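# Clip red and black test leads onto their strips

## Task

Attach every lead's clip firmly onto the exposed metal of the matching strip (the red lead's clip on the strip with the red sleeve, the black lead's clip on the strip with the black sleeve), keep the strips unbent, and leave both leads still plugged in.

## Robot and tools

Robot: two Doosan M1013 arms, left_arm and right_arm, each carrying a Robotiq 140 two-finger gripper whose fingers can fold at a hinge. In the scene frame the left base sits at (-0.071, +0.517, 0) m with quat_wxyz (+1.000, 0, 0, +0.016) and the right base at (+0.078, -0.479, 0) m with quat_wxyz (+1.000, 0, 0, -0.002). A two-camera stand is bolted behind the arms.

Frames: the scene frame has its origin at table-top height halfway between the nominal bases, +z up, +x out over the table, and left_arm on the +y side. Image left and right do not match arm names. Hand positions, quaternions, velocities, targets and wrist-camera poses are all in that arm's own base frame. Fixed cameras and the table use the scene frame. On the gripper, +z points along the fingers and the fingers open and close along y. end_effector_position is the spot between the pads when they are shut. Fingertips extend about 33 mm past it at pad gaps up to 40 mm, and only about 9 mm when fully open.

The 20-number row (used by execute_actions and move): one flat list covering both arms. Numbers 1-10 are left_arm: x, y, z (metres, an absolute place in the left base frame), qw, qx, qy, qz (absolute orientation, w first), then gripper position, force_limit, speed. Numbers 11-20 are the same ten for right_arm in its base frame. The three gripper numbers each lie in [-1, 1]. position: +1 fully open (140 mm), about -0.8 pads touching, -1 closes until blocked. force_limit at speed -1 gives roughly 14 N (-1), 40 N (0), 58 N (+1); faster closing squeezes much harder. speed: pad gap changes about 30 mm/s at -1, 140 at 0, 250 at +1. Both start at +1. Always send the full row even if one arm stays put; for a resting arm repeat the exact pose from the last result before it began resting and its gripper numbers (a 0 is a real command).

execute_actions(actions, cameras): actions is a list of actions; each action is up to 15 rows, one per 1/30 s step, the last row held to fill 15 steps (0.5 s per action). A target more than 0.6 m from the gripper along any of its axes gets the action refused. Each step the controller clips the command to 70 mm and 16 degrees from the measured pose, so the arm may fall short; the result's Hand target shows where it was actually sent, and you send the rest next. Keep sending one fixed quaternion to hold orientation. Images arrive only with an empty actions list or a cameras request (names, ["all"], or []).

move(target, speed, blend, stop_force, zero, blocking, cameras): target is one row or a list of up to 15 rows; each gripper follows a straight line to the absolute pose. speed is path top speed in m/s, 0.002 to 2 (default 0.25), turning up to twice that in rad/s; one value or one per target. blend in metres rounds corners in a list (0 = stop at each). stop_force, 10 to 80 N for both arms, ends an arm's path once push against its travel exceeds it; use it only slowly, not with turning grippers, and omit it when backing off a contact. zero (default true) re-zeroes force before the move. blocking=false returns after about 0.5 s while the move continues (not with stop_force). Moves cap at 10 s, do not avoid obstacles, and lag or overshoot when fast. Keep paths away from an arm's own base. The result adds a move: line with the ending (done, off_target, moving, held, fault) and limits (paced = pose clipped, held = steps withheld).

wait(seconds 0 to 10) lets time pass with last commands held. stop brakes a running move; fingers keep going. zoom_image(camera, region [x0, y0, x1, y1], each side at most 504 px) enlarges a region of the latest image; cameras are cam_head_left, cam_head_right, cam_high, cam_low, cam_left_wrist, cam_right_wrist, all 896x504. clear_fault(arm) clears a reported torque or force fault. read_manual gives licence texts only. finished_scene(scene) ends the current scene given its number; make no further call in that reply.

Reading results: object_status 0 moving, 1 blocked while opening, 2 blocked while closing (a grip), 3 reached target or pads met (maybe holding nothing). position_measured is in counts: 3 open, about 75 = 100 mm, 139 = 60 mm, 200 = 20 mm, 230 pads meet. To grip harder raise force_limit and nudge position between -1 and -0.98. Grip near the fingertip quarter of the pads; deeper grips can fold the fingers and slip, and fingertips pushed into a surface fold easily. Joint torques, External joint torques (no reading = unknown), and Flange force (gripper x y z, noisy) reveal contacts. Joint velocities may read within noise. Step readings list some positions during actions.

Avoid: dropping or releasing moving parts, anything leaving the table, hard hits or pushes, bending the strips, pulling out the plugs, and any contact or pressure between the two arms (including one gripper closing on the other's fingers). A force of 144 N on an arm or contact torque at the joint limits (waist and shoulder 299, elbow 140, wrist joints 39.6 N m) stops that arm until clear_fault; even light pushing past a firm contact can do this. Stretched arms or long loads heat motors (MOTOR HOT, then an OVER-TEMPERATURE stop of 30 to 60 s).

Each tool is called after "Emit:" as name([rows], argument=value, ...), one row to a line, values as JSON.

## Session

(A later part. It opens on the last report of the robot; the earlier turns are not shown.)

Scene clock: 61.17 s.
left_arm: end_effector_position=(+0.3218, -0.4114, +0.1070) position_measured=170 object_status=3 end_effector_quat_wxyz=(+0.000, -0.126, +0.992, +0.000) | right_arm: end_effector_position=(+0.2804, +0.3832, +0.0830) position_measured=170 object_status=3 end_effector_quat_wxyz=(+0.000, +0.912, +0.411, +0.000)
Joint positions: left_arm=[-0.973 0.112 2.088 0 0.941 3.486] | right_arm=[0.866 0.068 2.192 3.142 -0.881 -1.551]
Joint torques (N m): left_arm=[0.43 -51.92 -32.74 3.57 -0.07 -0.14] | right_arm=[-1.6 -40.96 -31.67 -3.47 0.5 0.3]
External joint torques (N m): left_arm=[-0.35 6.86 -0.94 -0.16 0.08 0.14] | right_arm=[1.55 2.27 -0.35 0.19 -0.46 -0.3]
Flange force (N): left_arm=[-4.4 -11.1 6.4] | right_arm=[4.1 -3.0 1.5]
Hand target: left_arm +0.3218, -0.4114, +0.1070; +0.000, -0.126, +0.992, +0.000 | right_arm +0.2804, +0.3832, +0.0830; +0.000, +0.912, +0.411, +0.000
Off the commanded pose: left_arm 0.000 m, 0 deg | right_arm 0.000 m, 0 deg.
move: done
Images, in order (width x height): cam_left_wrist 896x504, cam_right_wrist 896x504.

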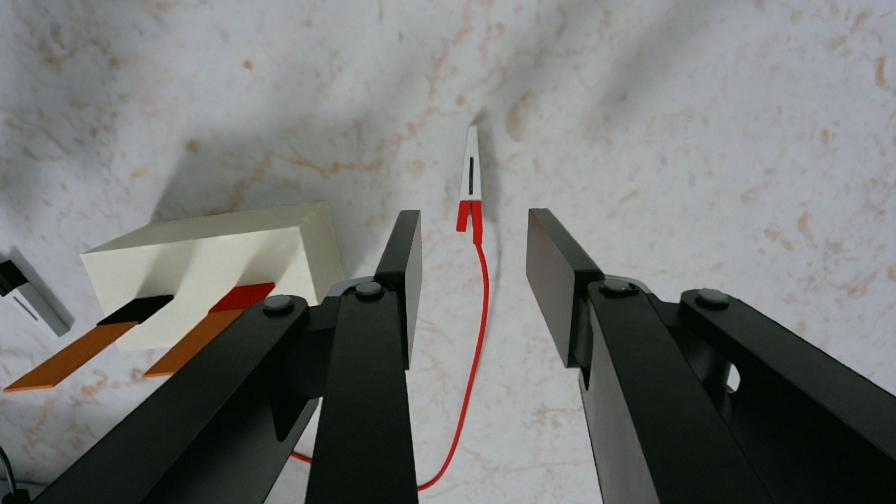

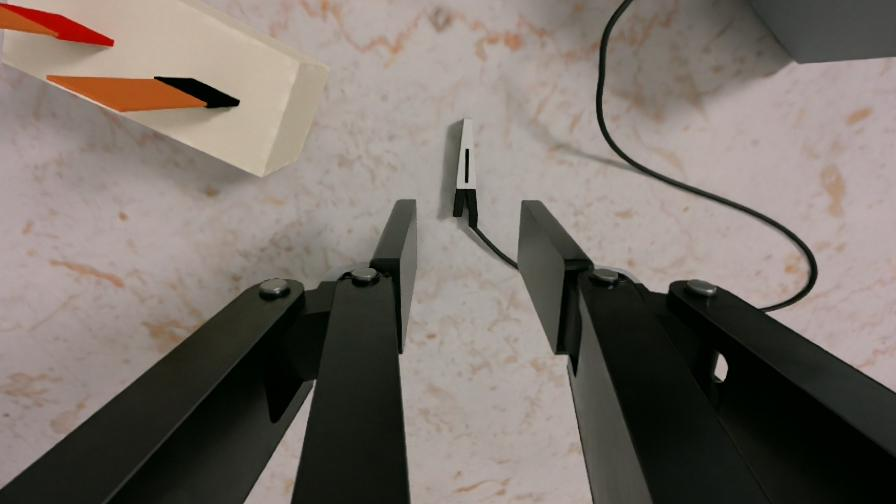

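Emit:
move([
  [0.3218, -0.4114, 0.0600, 0, 0.1262, -0.9920, 0, -0.325, 0, -0.5, 0.2804, 0.3832, 0.035, 0, 0.9118, 0.4107, 0, -0.325, 0, -0.5],
  [0.3218, -0.4114, 0.0600, 0, 0.1262, -0.9920, 0, -1, 0, -1, 0.2804, 0.3832, 0.035, 0, 0.9118, 0.4107, 0, -1, 0, -1],
  [0.3218, -0.4114, 0.120, 0, 0.1262, -0.9920, 0, -1, 0, -1, 0.2804, 0.3832, 0.10, 0, 0.9118, 0.4107, 0, -1, 0, -1],
], speed=[0.08, 0.1, 0.15], cameras=["cam_left_wrist", "cam_right_wrist"])

Emit:
zoom_image(camera="cam_left_wrist", region=[420, 120, 540, 300])

Emit:
zoom_image(camera="cam_right_wrist", region=[420, 120, 540, 300])

Scene clock: 68.43 s.
left_arm: end_effector_position=(+0.3218, -0.4114, +0.1200) position_measured=219 object_status=2 end_effector_quat_wxyz=(+0.000, -0.126, +0.992, +0.000) | right_arm: end_effector_position=(+0.2804, +0.3832, +0.0999) position_measured=220 object_status=2 end_effector_quat_wxyz=(+0.000, +0.912, +0.411, +0.000)
Joint positions: left_arm=[-0.973 0.098 2.076 0 0.968 3.486] | right_arm=[0.866 0.047 2.176 3.142 -0.919 -1.551]
Joint torques (N m): left_arm=[0.78 -50.93 -33.73 3.68 -0.05 -0.32] | right_arm=[-1.84 -40.11 -32.09 -3.5 0.64 0.34]
External joint torques (N m): left_arm=[-0.61 6.36 -0.6 -0.21 0.07 0.32] | right_arm=[1.76 2.67 -0.85 0.12 -0.59 -0.34]
Flange force (N): left_arm=[-3.8 -10.0 5.9] | right_arm=[5.6 -3.5 1.1]
Hand target: left_arm +0.3218, -0.4114, +0.1200; +0.000, -0.126, +0.992, +0.000 | right_arm +0.2804, +0.3832, +0.1000; +0.000, +0.912, +0.411, +0.000
Off the commanded pose: left_arm 0.000 m, 0 deg | right_arm 0.000 m, 0 deg.
move: done
Images, in order (width x height): cam_left_wrist 896x504, cam_right_wrist 896x504.

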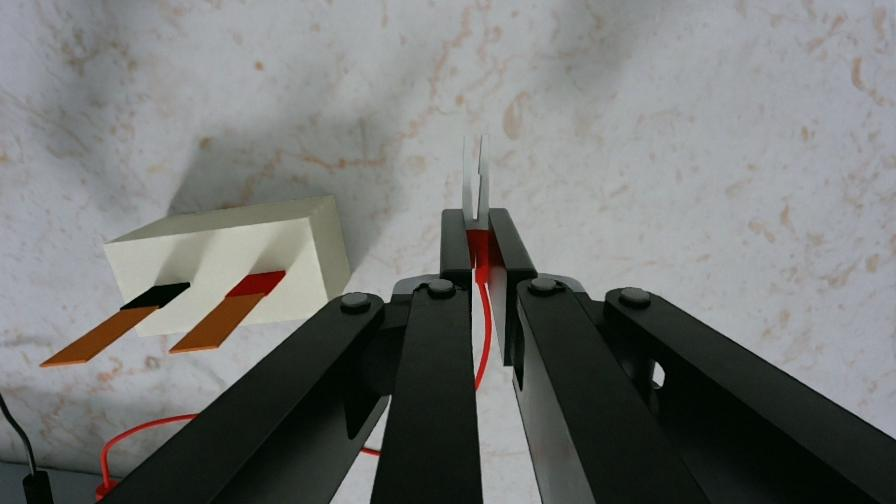

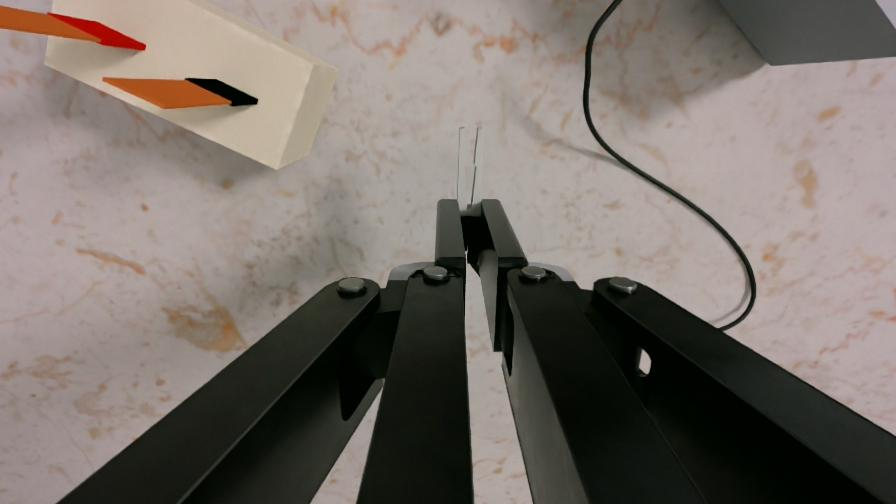

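Scaled by 2.800 from the camera's 896x504 image, which has a finer 1280x720 frame.

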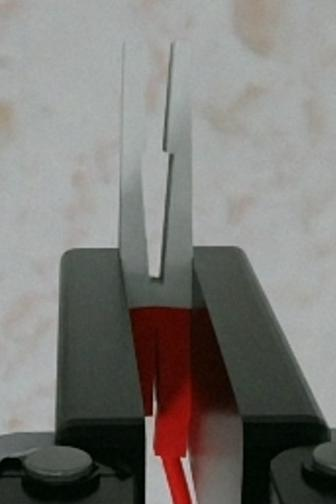

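Scaled by 2.800 from the camera's 896x504 image, which has a finer 1280x720 frame.

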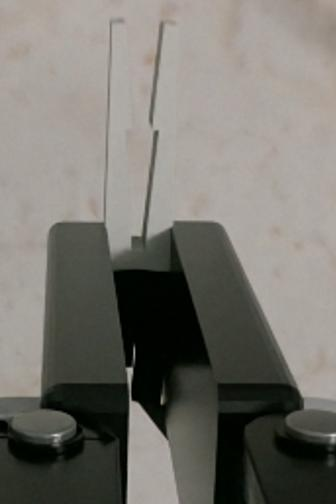

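Emit:
move(target=[0.3332, -0.4196, 0.1424, 0, 0.8290, -0.5592, 0, -1, 0, -1, 0.295, 0.32, 0.14, 0, 0.5468, 0.8373, 0, -1, 0, -1], speed=0.5, cameras=["cam_left_wrist", "cam_right_wrist", "cam_low", "cam_head_left"])

Emit:
zoom_image(camera="cam_left_wrist", region=[380, 0, 560, 240])

Emit:
zoom_image(camera="cam_low", region=[480, 170, 600, 260])

Scene clock: 72.23 s.
left_arm: end_effector_position=(+0.3332, -0.4196, +0.1424) position_measured=219 object_status=2 end_effector_quat_wxyz=(+0.000, +0.829, -0.559, +0.000) | right_arm: end_effector_position=(+0.2950, +0.3200, +0.1400) position_measured=220 object_status=2 end_effector_quat_wxyz=(+0.000, +0.547, +0.837, +0.000)
Joint positions: left_arm=[-0.964 0.096 2.03 0 1.016 1.794] | right_arm=[0.747 -0.062 2.197 3.142 -1.007 -2.809]
Joint torques (N m): left_arm=[1.01 -52.14 -34.89 3.76 -0.13 -0.37] | right_arm=[-1.81 -30.43 -34.66 -3.73 0.46 0.68]
External joint torques (N m): left_arm=[-0.93 6.98 -0.54 -0.15 0.09 0.37] | right_arm=[1.8 2 -0.38 0.17 -0.45 -0.68]
Flange force (N): left_arm=[11.4 -2.3 5.9] | right_arm=[4.0 2.7 0.7]
Hand target: left_arm +0.3332, -0.4196, +0.1424; +0.000, +0.829, -0.559, +0.000 | right_arm +0.2950, +0.3200, +0.1400; +0.000, +0.547, +0.837, +0.000
Off the commanded pose: left_arm 0.000 m, 0 deg | right_arm 0.000 m, 0 deg.
move: done
Images, in order (width x height): cam_head_left 896x504, cam_low 896x504, cam_left_wrist 896x504, cam_right_wrist 896x504.

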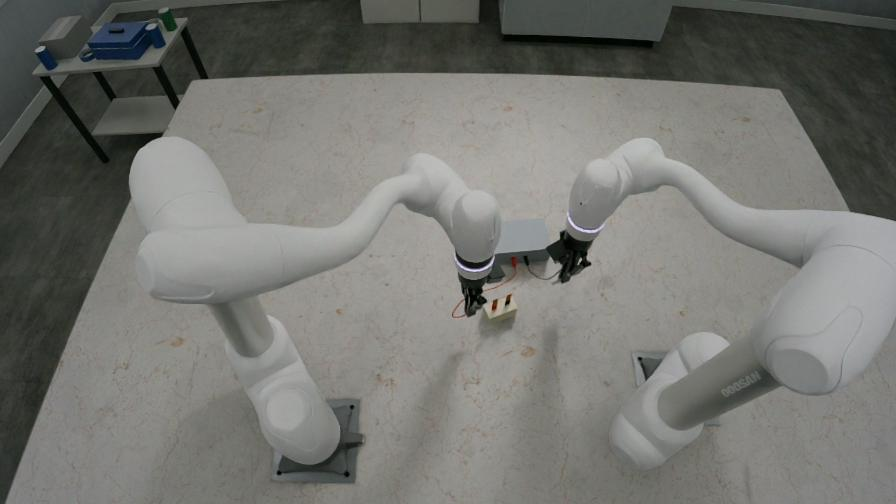

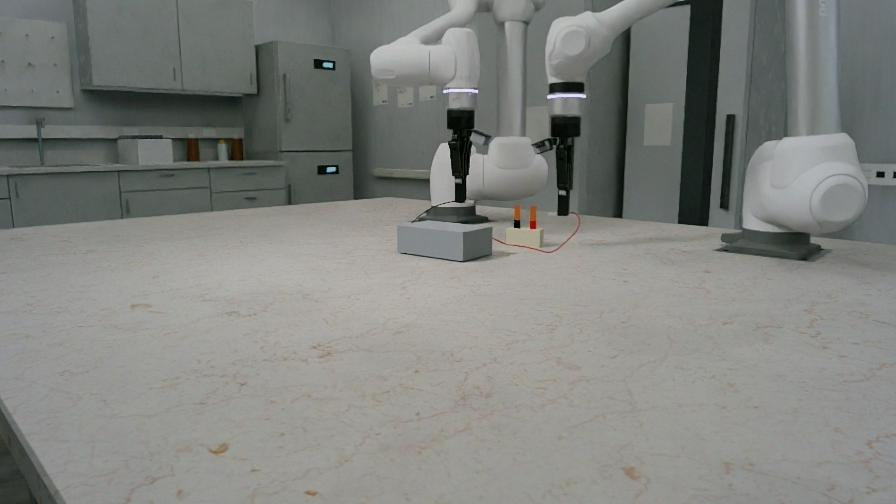

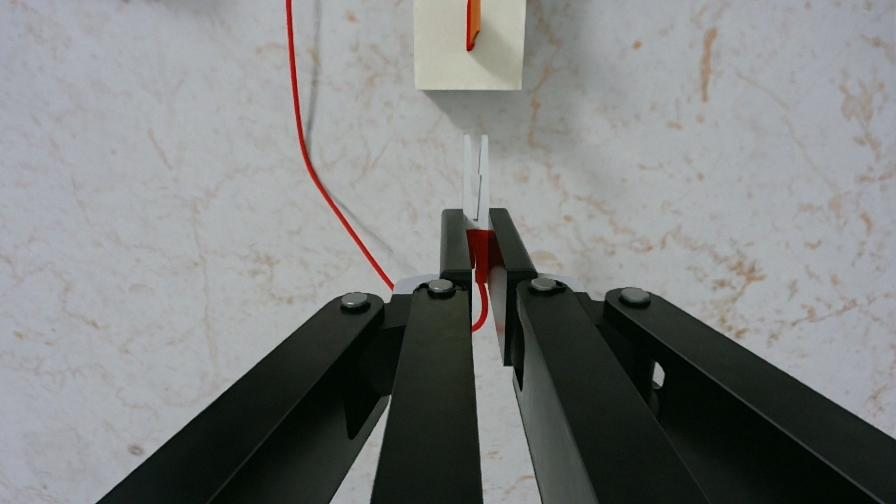

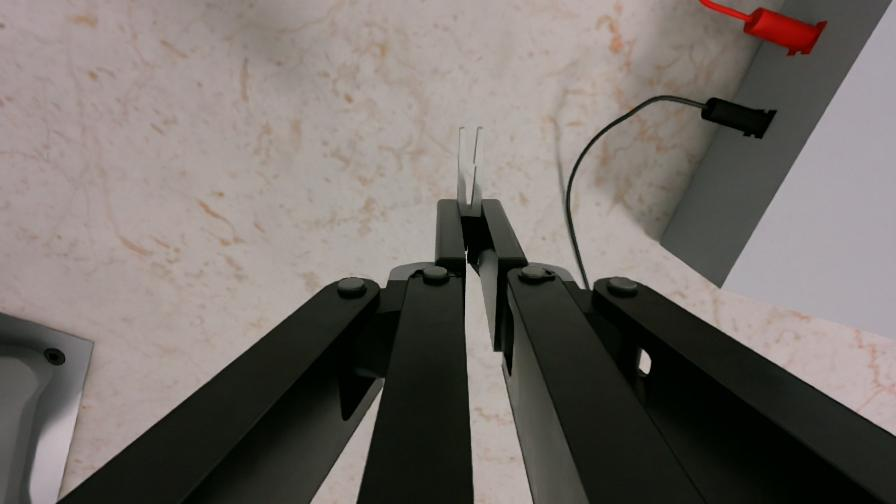

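Scaled by 2.100 from the camera's 896x504 image, which has a finer 1280x720 frame.

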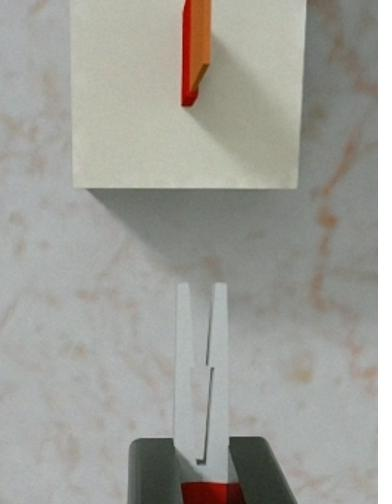

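Scaled by 4.200 from the camera's 896x504 image, which has a finer 1280x720 frame.

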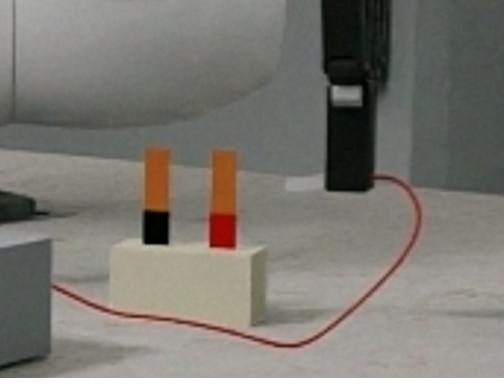

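Emit:
move(target=[0.3449, -0.4471, 0.1424, 0, 0.8290, -0.5592, 0, -1, 0, -1, 0.295, 0.32, 0.14, 0, 0.5468, 0.8373, 0, -1, 0, -1], speed=0.1, cameras=["cam_left_wrist", "cam_low"])

Emit:
zoom_image(camera="cam_left_wrist", region=[380, 0, 560, 240])

Emit:
zoom_image(camera="cam_low", region=[480, 170, 600, 260])

Scene clock: 74.47 s.
left_arm: end_effector_position=(+0.3449, -0.4471, +0.1424) position_measured=219 object_status=2 end_effector_quat_wxyz=(+0.000, +0.829, -0.559, +0.000) | right_arm: end_effector_position=(+0.2950, +0.3200, +0.1400) position_measured=220 object_status=2 end_effector_quat_wxyz=(+0.000, +0.547, +0.837, +0.000)
Joint positions: left_arm=[-0.975 0.14 1.979 0 1.022 1.783] | right_arm=[0.747 -0.062 2.197 3.142 -1.007 -2.809]
Joint torques (N m): left_arm=[1.55 -55.08 -34.3 3.76 -0.07 -0.35] | right_arm=[-1.85 -30.57 -34.73 -3.77 0.42 0.34]
External joint torques (N m): left_arm=[-1.28 4.93 -1.32 -0.13 0.02 0.35] | right_arm=[1.86 2.19 -0.29 0.21 -0.4 -0.34]
Flange force (N): left_arm=[9.7 -1.0 3.1] | right_arm=[4.9 2.6 1.1]
Hand target: left_arm +0.3449, -0.4471, +0.1424; +0.000, +0.829, -0.559, +0.000 | right_arm +0.2950, +0.3200, +0.1400; +0.000, +0.547, +0.837, +0.000
Off the commanded pose: left_arm 0.000 m, 0 deg | right_arm 0.000 m, 0 deg.
move: done
Images, in order (width x height): cam_low 896x504, cam_left_wrist 896x504.

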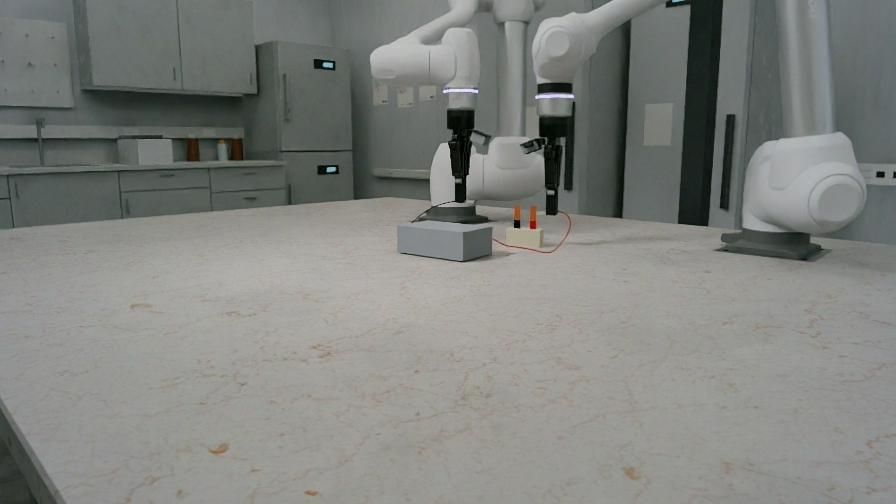

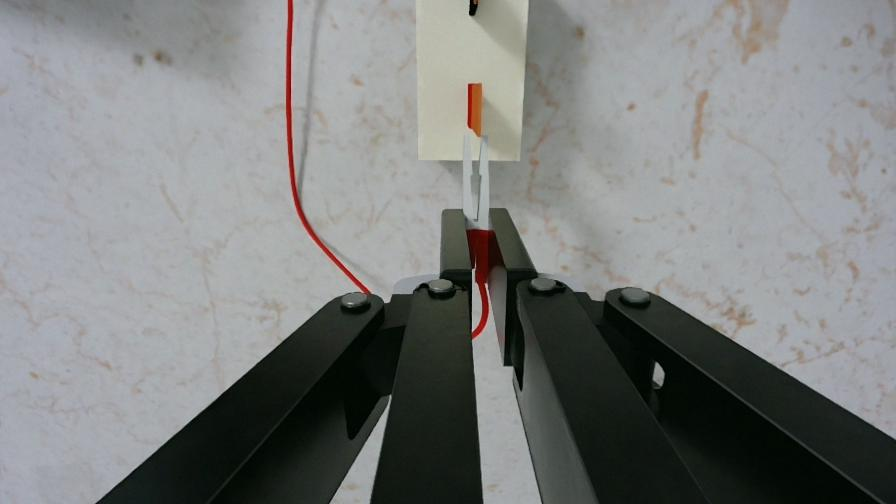

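Scaled by 2.100 from the camera's 896x504 image, which has a finer 1280x720 frame.

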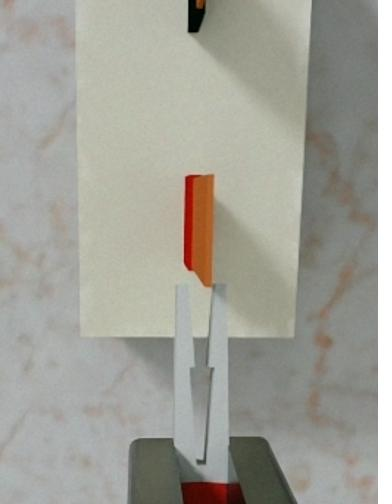

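Scaled by 4.200 from the camera's 896x504 image, which has a finer 1280x720 frame.

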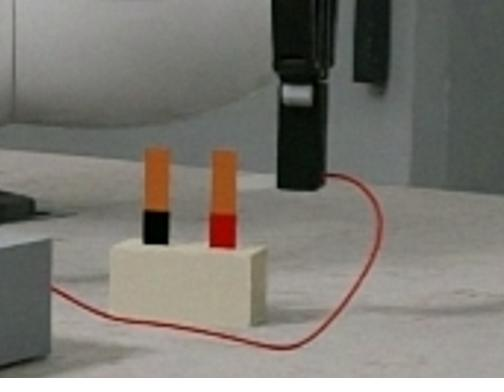

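Emit:
move(target=[0.3514, -0.4631, 0.1424, 0, 0.8290, -0.5592, 0, -1, 0, -1, 0.295, 0.32, 0.14, 0, 0.5468, 0.8373, 0, -1, 0, -1], speed=0.05, cameras=["cam_left_wrist", "cam_low"])

Emit:
zoom_image(camera="cam_left_wrist", region=[380, 0, 560, 240])

Emit:
zoom_image(camera="cam_low", region=[480, 170, 600, 260])

Scene clock: 75.83 s.
left_arm: end_effector_position=(+0.3514, -0.4631, +0.1424) position_measured=219 object_status=2 end_effector_quat_wxyz=(+0.000, +0.829, -0.559, +0.000) | right_arm: end_effector_position=(+0.2950, +0.3200, +0.1400) position_measured=220 object_status=2 end_effector_quat_wxyz=(+0.000, +0.547, +0.837, +0.000)
Joint positions: left_arm=[-0.981 0.165 1.949 0 1.027 1.777] | right_arm=[0.747 -0.062 2.197 3.142 -1.007 -2.809]
Joint torques (N m): left_arm=[0.76 -59.07 -34.05 3.91 -0.11 -0.35] | right_arm=[-2.07 -30.25 -34.56 -3.72 0.4 0.35]
External joint torques (N m): left_arm=[-0.43 6.14 -1.65 -0.27 0.07 0.35] | right_arm=[2.07 1.8 -0.46 0.17 -0.39 -0.35]
Flange force (N): left_arm=[11.8 -3.0 3.7] | right_arm=[5.2 2.1 0.5]
Hand target: left_arm +0.3514, -0.4631, +0.1424; +0.000, +0.829, -0.559, +0.000 | right_arm +0.2950, +0.3200, +0.1400; +0.000, +0.547, +0.837, +0.000
Off the commanded pose: left_arm 0.000 m, 0 deg | right_arm 0.000 m, 0 deg.
move: done
Images, in order (width x height): cam_low 896x504, cam_left_wrist 896x504.

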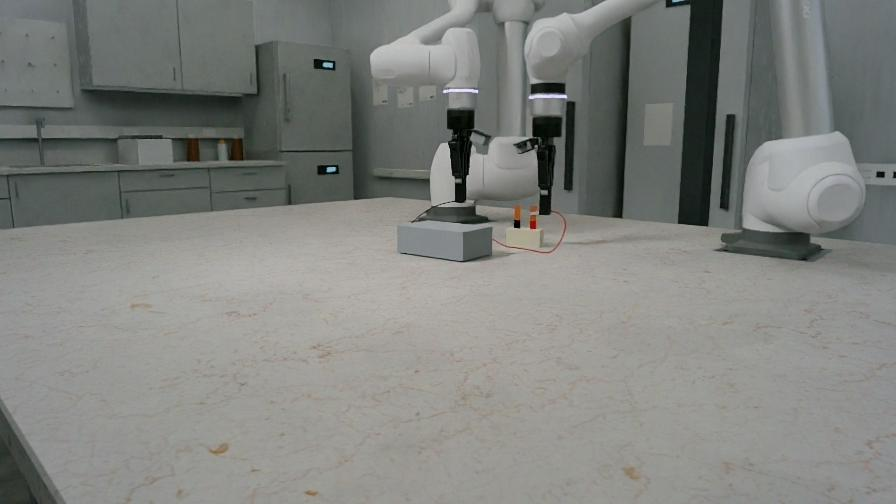

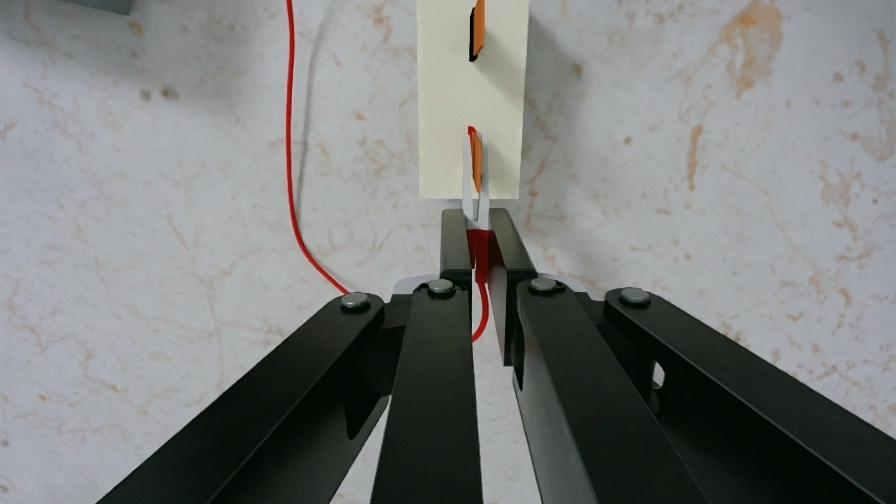

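Scaled by 2.100 from the camera's 896x504 image, which has a finer 1280x720 frame.

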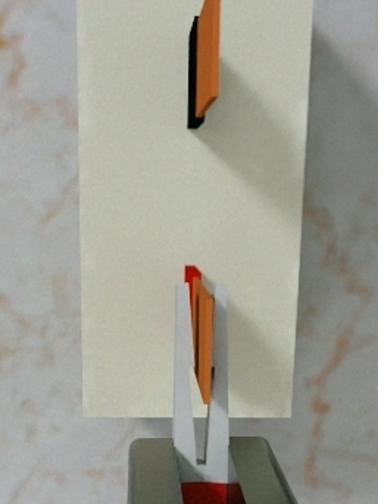

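Scaled by 4.200 from the camera's 896x504 image, which has a finer 1280x720 frame.

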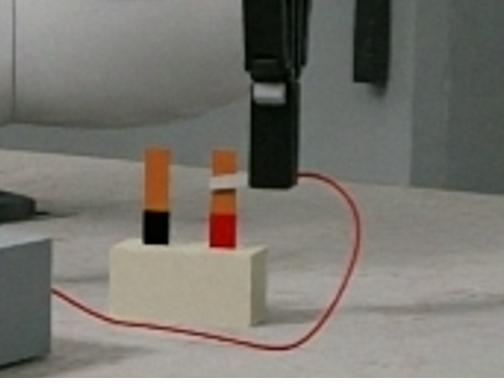

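Emit:
move(target=[0.3514, -0.4631, 0.1424, 0, 0.8290, -0.5592, 0, -0.4, 0, -1, 0.295, 0.32, 0.14, 0, 0.5468, 0.8373, 0, -1, 0, -1], speed=0.05, cameras=["cam_left_wrist", "cam_low"])

Emit:
zoom_image(camera="cam_left_wrist", region=[380, 60, 560, 300])

Emit:
zoom_image(camera="cam_low", region=[480, 170, 600, 260])

Scene clock: 77.27 s.
left_arm: end_effector_position=(+0.3514, -0.4631, +0.1424) position_measured=179 object_status=0 end_effector_quat_wxyz=(+0.000, +0.829, -0.559, +0.000) | right_arm: end_effector_position=(+0.2950, +0.3200, +0.1400) position_measured=220 object_status=2 end_effector_quat_wxyz=(+0.000, +0.547, +0.837, +0.000)
Joint positions: left_arm=[-0.981 0.165 1.949 0 1.027 1.777] | right_arm=[0.747 -0.062 2.197 3.142 -1.007 -2.809]
Joint torques (N m): left_arm=[0.27 -59.26 -34.92 3.85 -0.09 -0.47] | right_arm=[-2.05 -30.53 -34.67 -3.7 0.48 0.35]
External joint torques (N m): left_arm=[0.06 6.46 -0.83 -0.2 0.03 0.47] | right_arm=[1.96 2.17 -0.34 0.15 -0.47 -0.35]
Flange force (N): left_arm=[10.6 -3.8 4.9] | right_arm=[5.2 2.6 0.9]
Hand target: left_arm +0.3514, -0.4631, +0.1424; +0.000, +0.829, -0.559, +0.000 | right_arm +0.2950, +0.3200, +0.1400; +0.000, +0.547, +0.837, +0.000
Off the commanded pose: left_arm 0.000 m, 0 deg | right_arm 0.000 m, 0 deg.
move: done
Images, in order (width x height): cam_low 896x504, cam_left_wrist 896x504.

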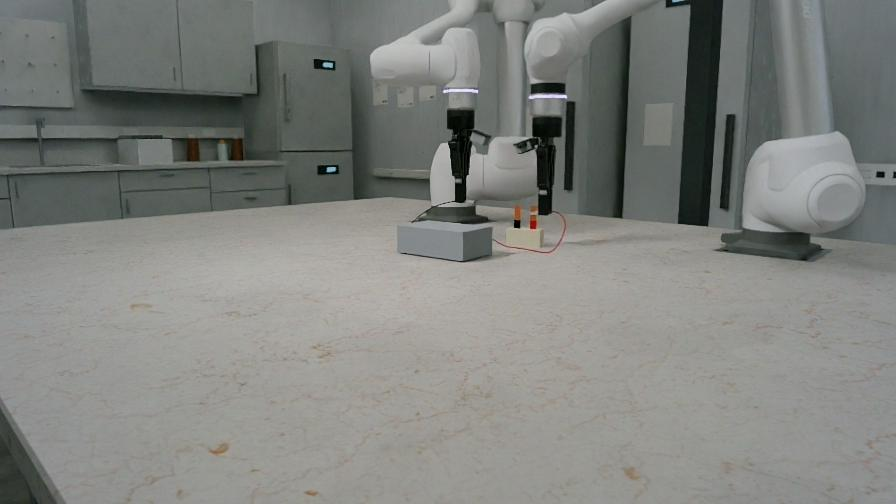

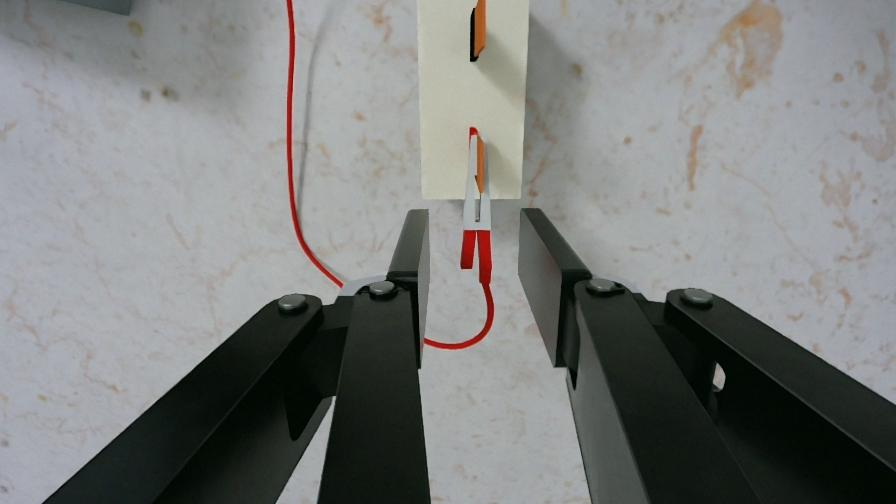

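Scaled by 2.100 from the camera's 896x504 image, which has a finer 1280x720 frame.

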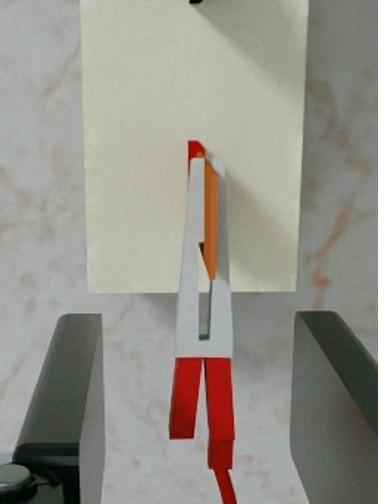

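Scaled by 4.200 from the camera's 896x504 image, which has a finer 1280x720 frame.

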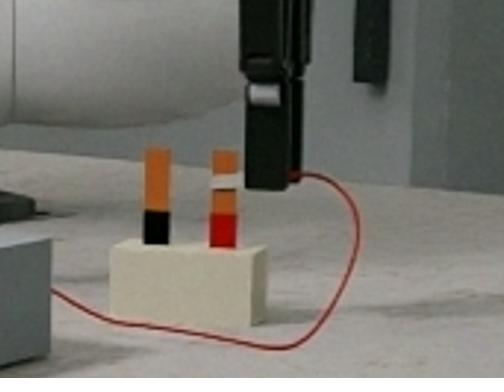

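Emit:
move([
  [0.3514, -0.4631, 0.22, 0, 0.8290, -0.5592, 0, -0.4, 0, -1, 0.295, 0.32, 0.14, 0, 0.5446, 0.8387, 0, -1, 0, -1],
  [0.28, -0.33, 0.26, 0, 0.8290, -0.5592, 0, -0.4, 0, -1, 0.2771, 0.4088, 0.1176, 0, 0.5446, 0.8387, 0, -1, 0, -1],
], speed=[0.15, 0.25], cameras=["all"])

Emit:
zoom_image(camera="cam_right_wrist", region=[380, 0, 560, 240])

Emit:
zoom_image(camera="cam_low", region=[460, 150, 600, 260])

Scene clock: 80.13 s.
left_arm: end_effector_position=(+0.2800, -0.3300, +0.2600) position_measured=179 object_status=3 end_effector_quat_wxyz=(+0.000, +0.829, -0.559, +0.000) | right_arm: end_effector_position=(+0.2771, +0.4088, +0.1176) position_measured=220 object_status=2 end_effector_quat_wxyz=(+0.000, +0.545, +0.839, +0.000)
Joint positions: left_arm=[-0.947 -0.163 2.046 0 1.258 1.811] | right_arm=[0.905 0.057 2.126 3.142 -0.958 -2.655]
Joint torques (N m): left_arm=[0.78 -27.33 -38.91 4.27 0.04 -0.3] | right_arm=[-1.99 -41.55 -33.33 -3.55 0.47 0.17]
External joint torques (N m): left_arm=[-0.65 4.1 -0.9 -0.21 -0.1 0.3] | right_arm=[1.89 2.14 -0.58 0.11 -0.45 -0.17]
Flange force (N): left_arm=[8.2 -1.9 1.2] | right_arm=[5.4 2.1 0.8]
Hand target: left_arm +0.2800, -0.3300, +0.2600; +0.000, +0.829, -0.559, +0.000 | right_arm +0.2771, +0.4088, +0.1176; +0.000, +0.545, +0.839, +0.000
Off the commanded pose: left_arm 0.000 m, 0 deg | right_arm 0.000 m, 0 deg.
move: done

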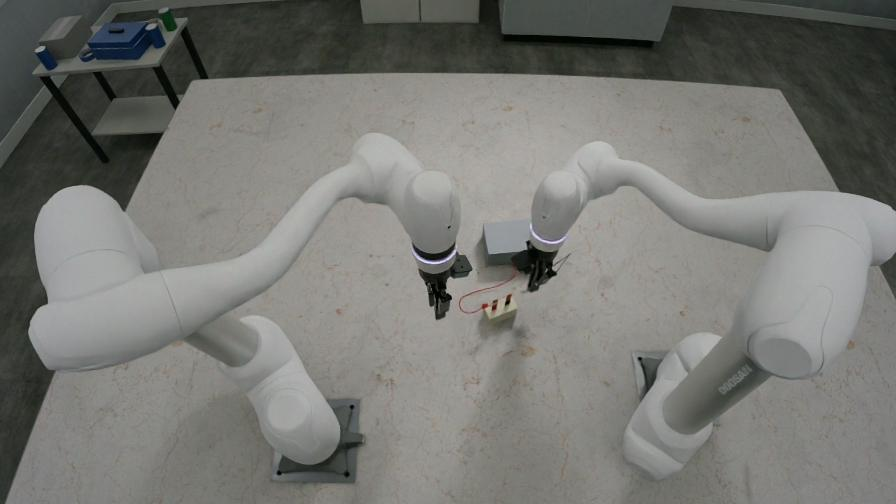

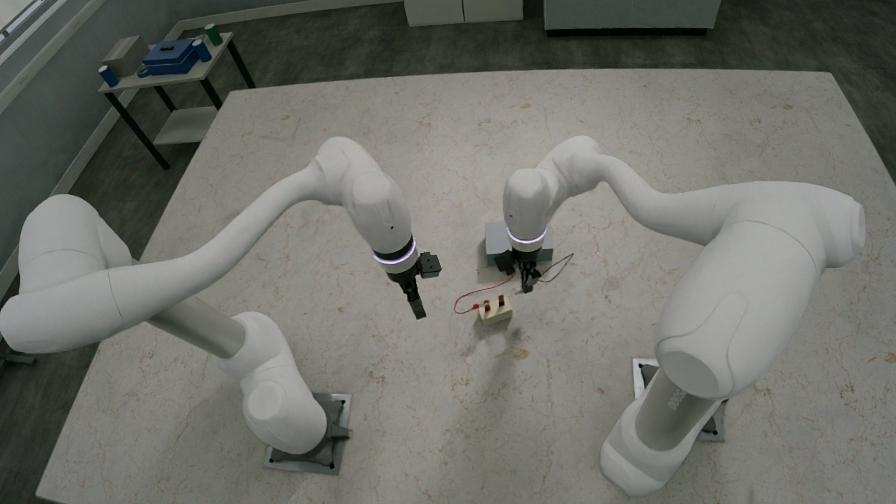

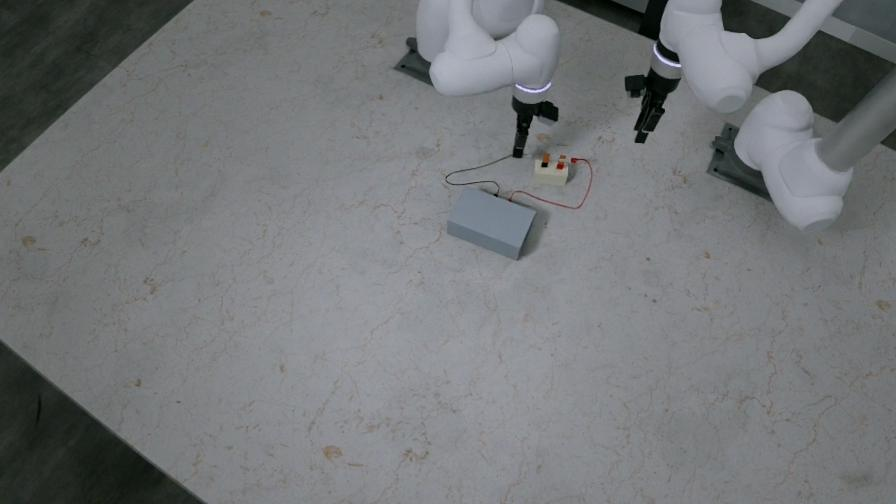

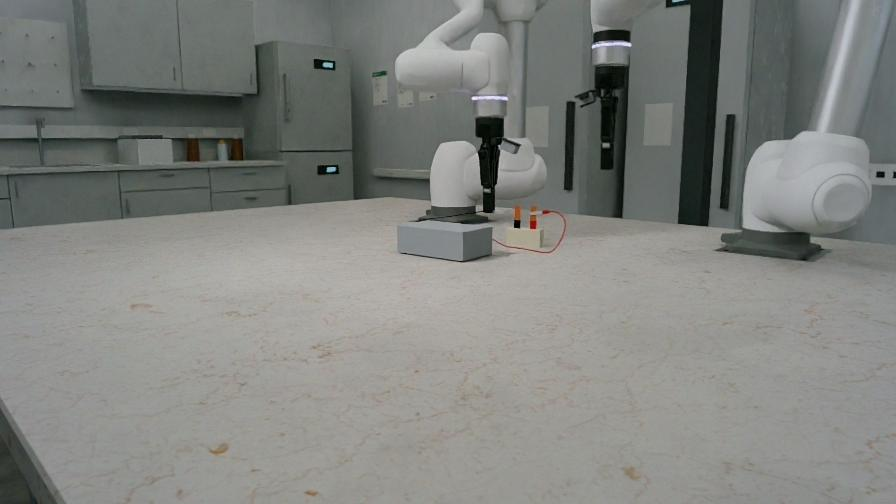

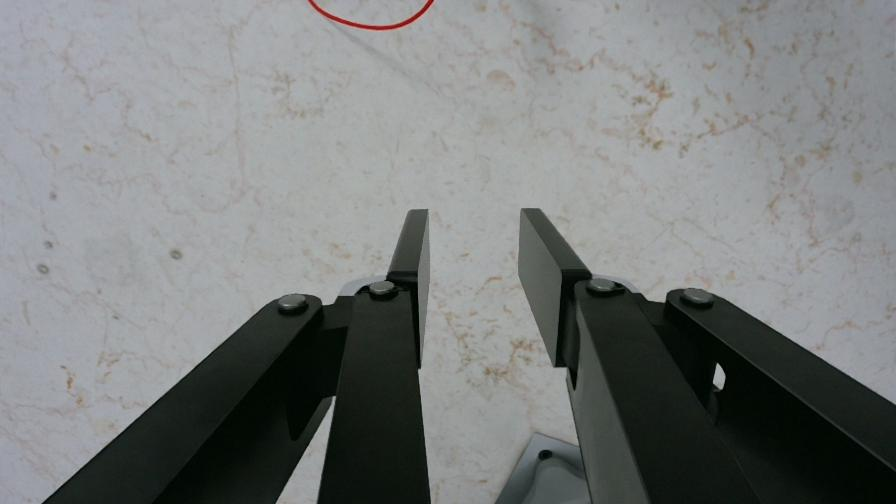

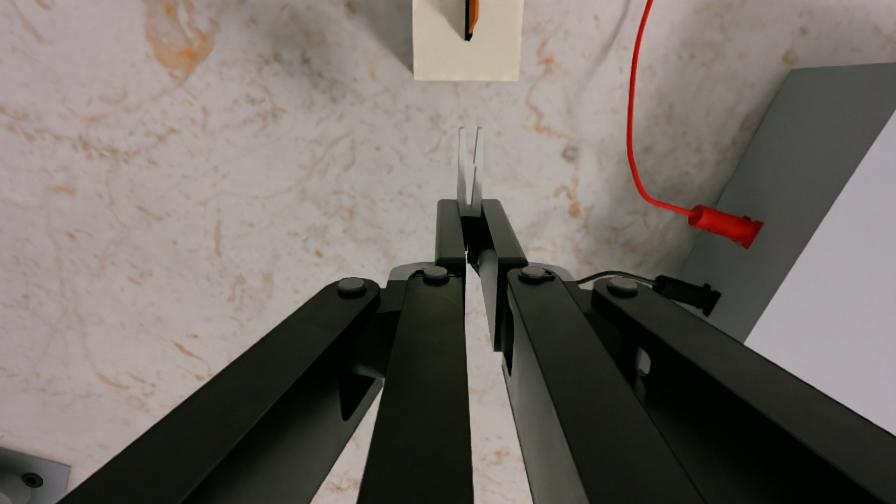

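Scaled by 2.100 from the camera's 896x504 image, which has a finer 1280x720 frame.

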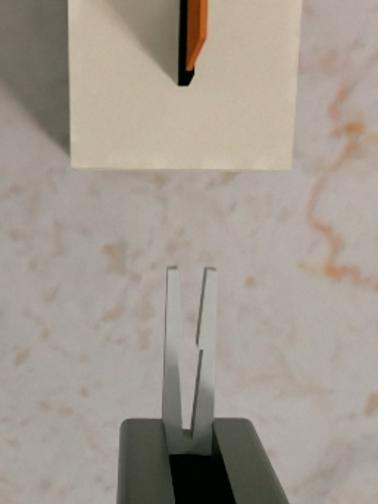

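Scaled by 3.600 from the camera's 896x504 image, which has a finer 1280x720 frame.

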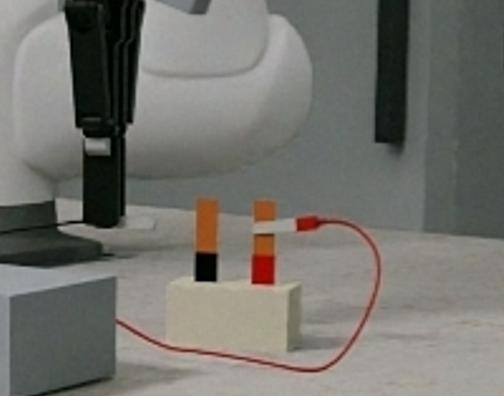

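Emit:
move([
  [0.28, -0.33, 0.26, 0, 0.8290, -0.5592, 0, -0.4, 0, -1, 0.2580, 0.4528, 0.1176, 0, 0.5446, 0.8387, 0, -1, 0, -1],
  [0.28, -0.33, 0.26, 0, 0.8290, -0.5592, 0, -0.4, 0, -1, 0.2580, 0.4528, 0.1176, 0, 0.5446, 0.8387, 0, -0.4, 0, -1],
], speed=0.1, cameras=["all"])

Emit:
zoom_image(camera="cam_right_wrist", region=[380, 60, 560, 300])

Emit:
zoom_image(camera="cam_low", region=[460, 150, 600, 260])

Scene clock: 82.87 s.
left_arm: end_effector_position=(+0.2800, -0.3300, +0.2600) position_measured=179 object_status=3 end_effector_quat_wxyz=(+0.000, +0.829, -0.559, +0.000) | right_arm: end_effector_position=(+0.2580, +0.4528, +0.1176) position_measured=179 object_status=0 end_effector_quat_wxyz=(+0.000, +0.545, +0.839, +0.000)
Joint positions: left_arm=[-0.947 -0.163 2.046 0 1.258 1.811] | right_arm=[0.987 0.099 2.08 3.142 -0.963 -2.574]
Joint torques (N m): left_arm=[0.8 -28.41 -39.03 4.23 -0.03 -0.35] | right_arm=[-2.09 -46.53 -33.62 -3.6 0.42 0.29]
External joint torques (N m): left_arm=[-0.77 5.35 -0.75 -0.18 -0.03 0.35] | right_arm=[1.99 2.65 -0.44 0.14 -0.39 -0.29]
Flange force (N): left_arm=[10.0 -2.3 2.0] | right_arm=[5.6 2.2 1.6]
Hand target: left_arm +0.2800, -0.3300, +0.2600; +0.000, +0.829, -0.559, +0.000 | right_arm +0.2580, +0.4528, +0.1176; +0.000, +0.545, +0.839, +0.000
Off the commanded pose: left_arm 0.000 m, 0 deg | right_arm 0.000 m, 0 deg.
move: done

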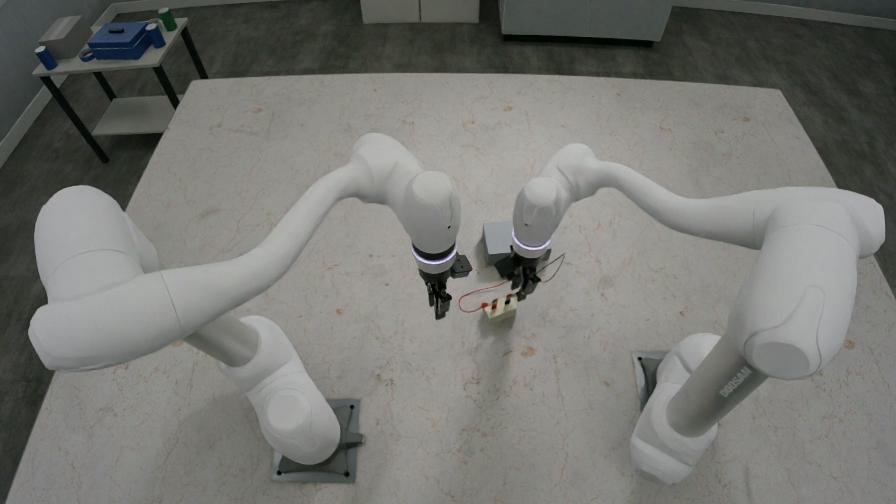

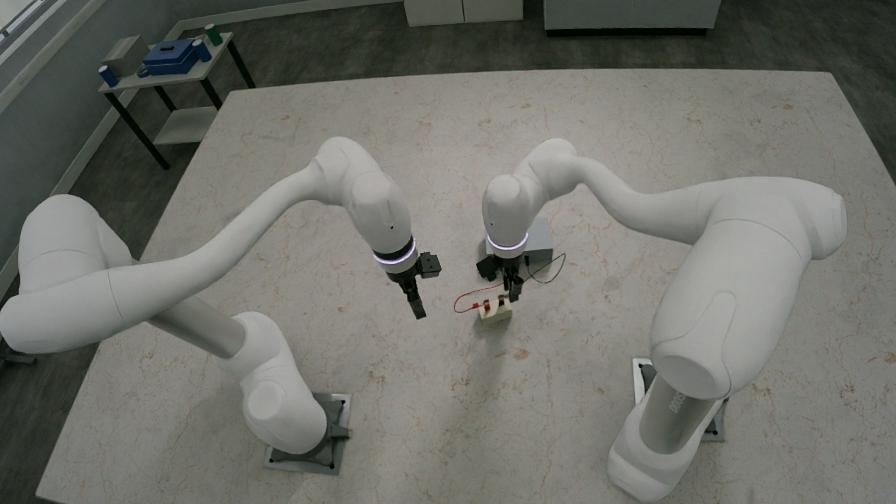

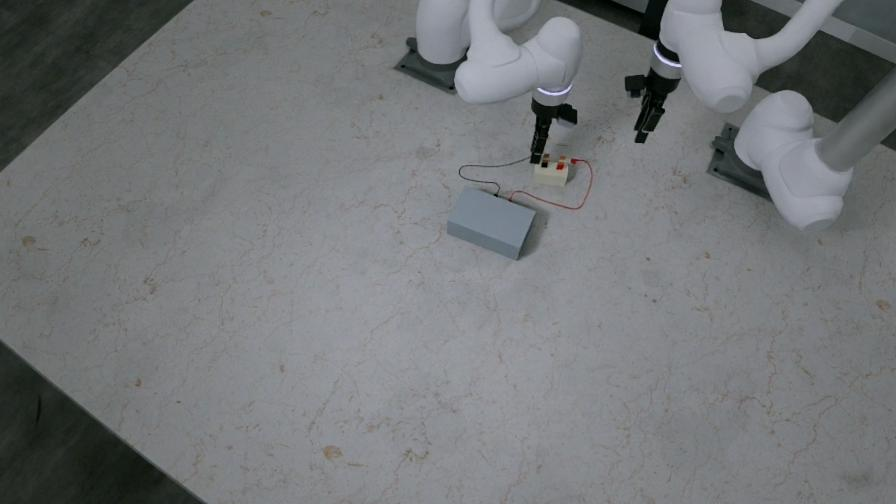

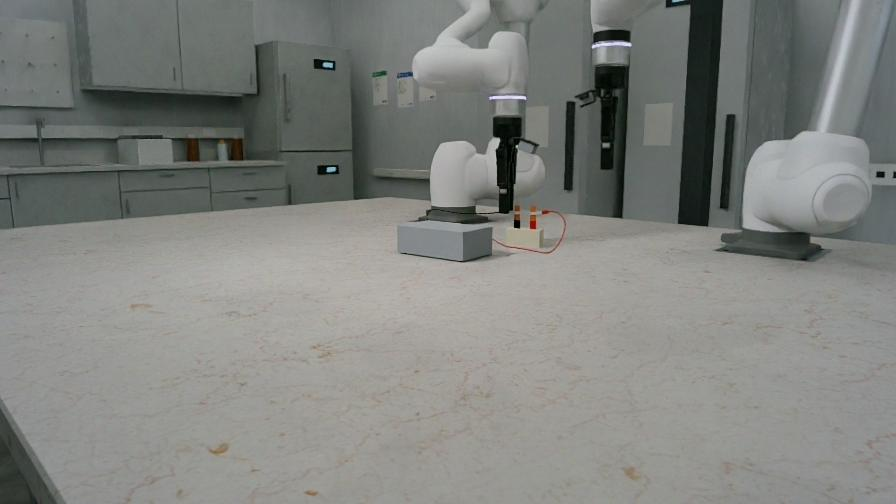

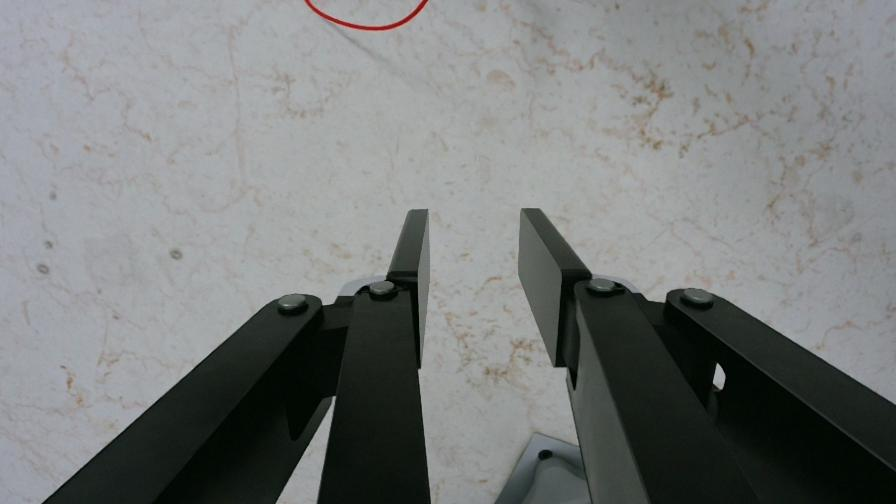

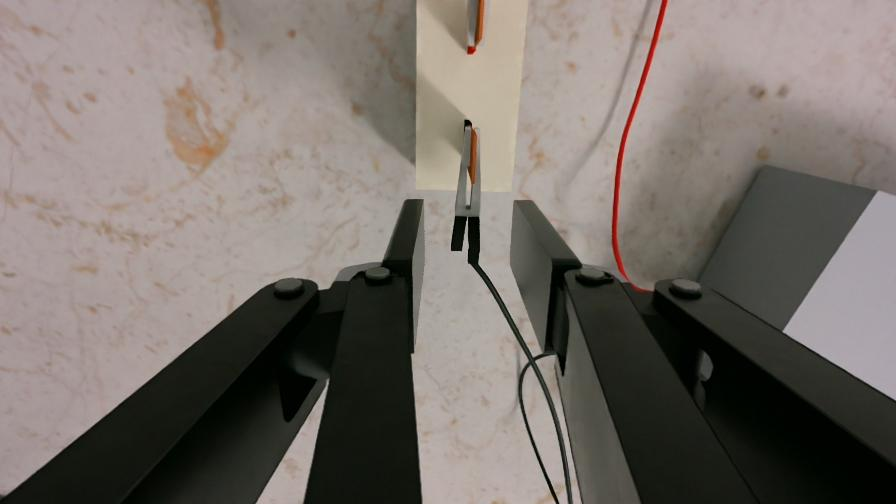

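Scaled by 2.100 from the camera's 896x504 image, which has a finer 1280x720 frame.

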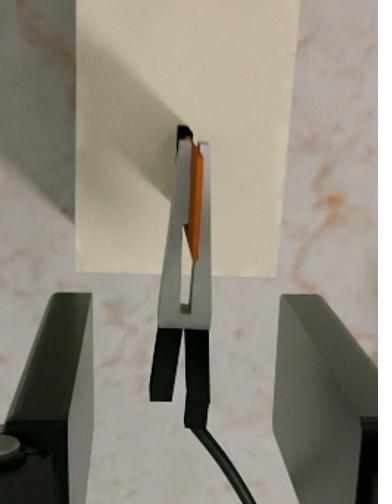

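Scaled by 3.600 from the camera's 896x504 image, which has a finer 1280x720 frame.

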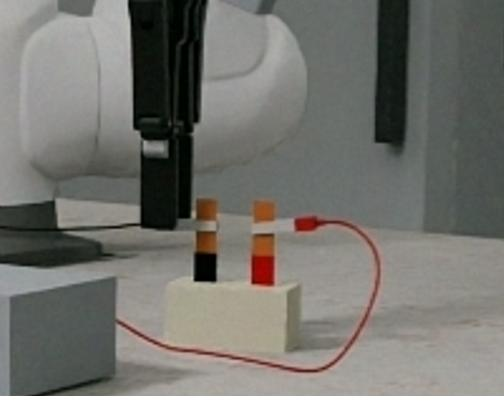

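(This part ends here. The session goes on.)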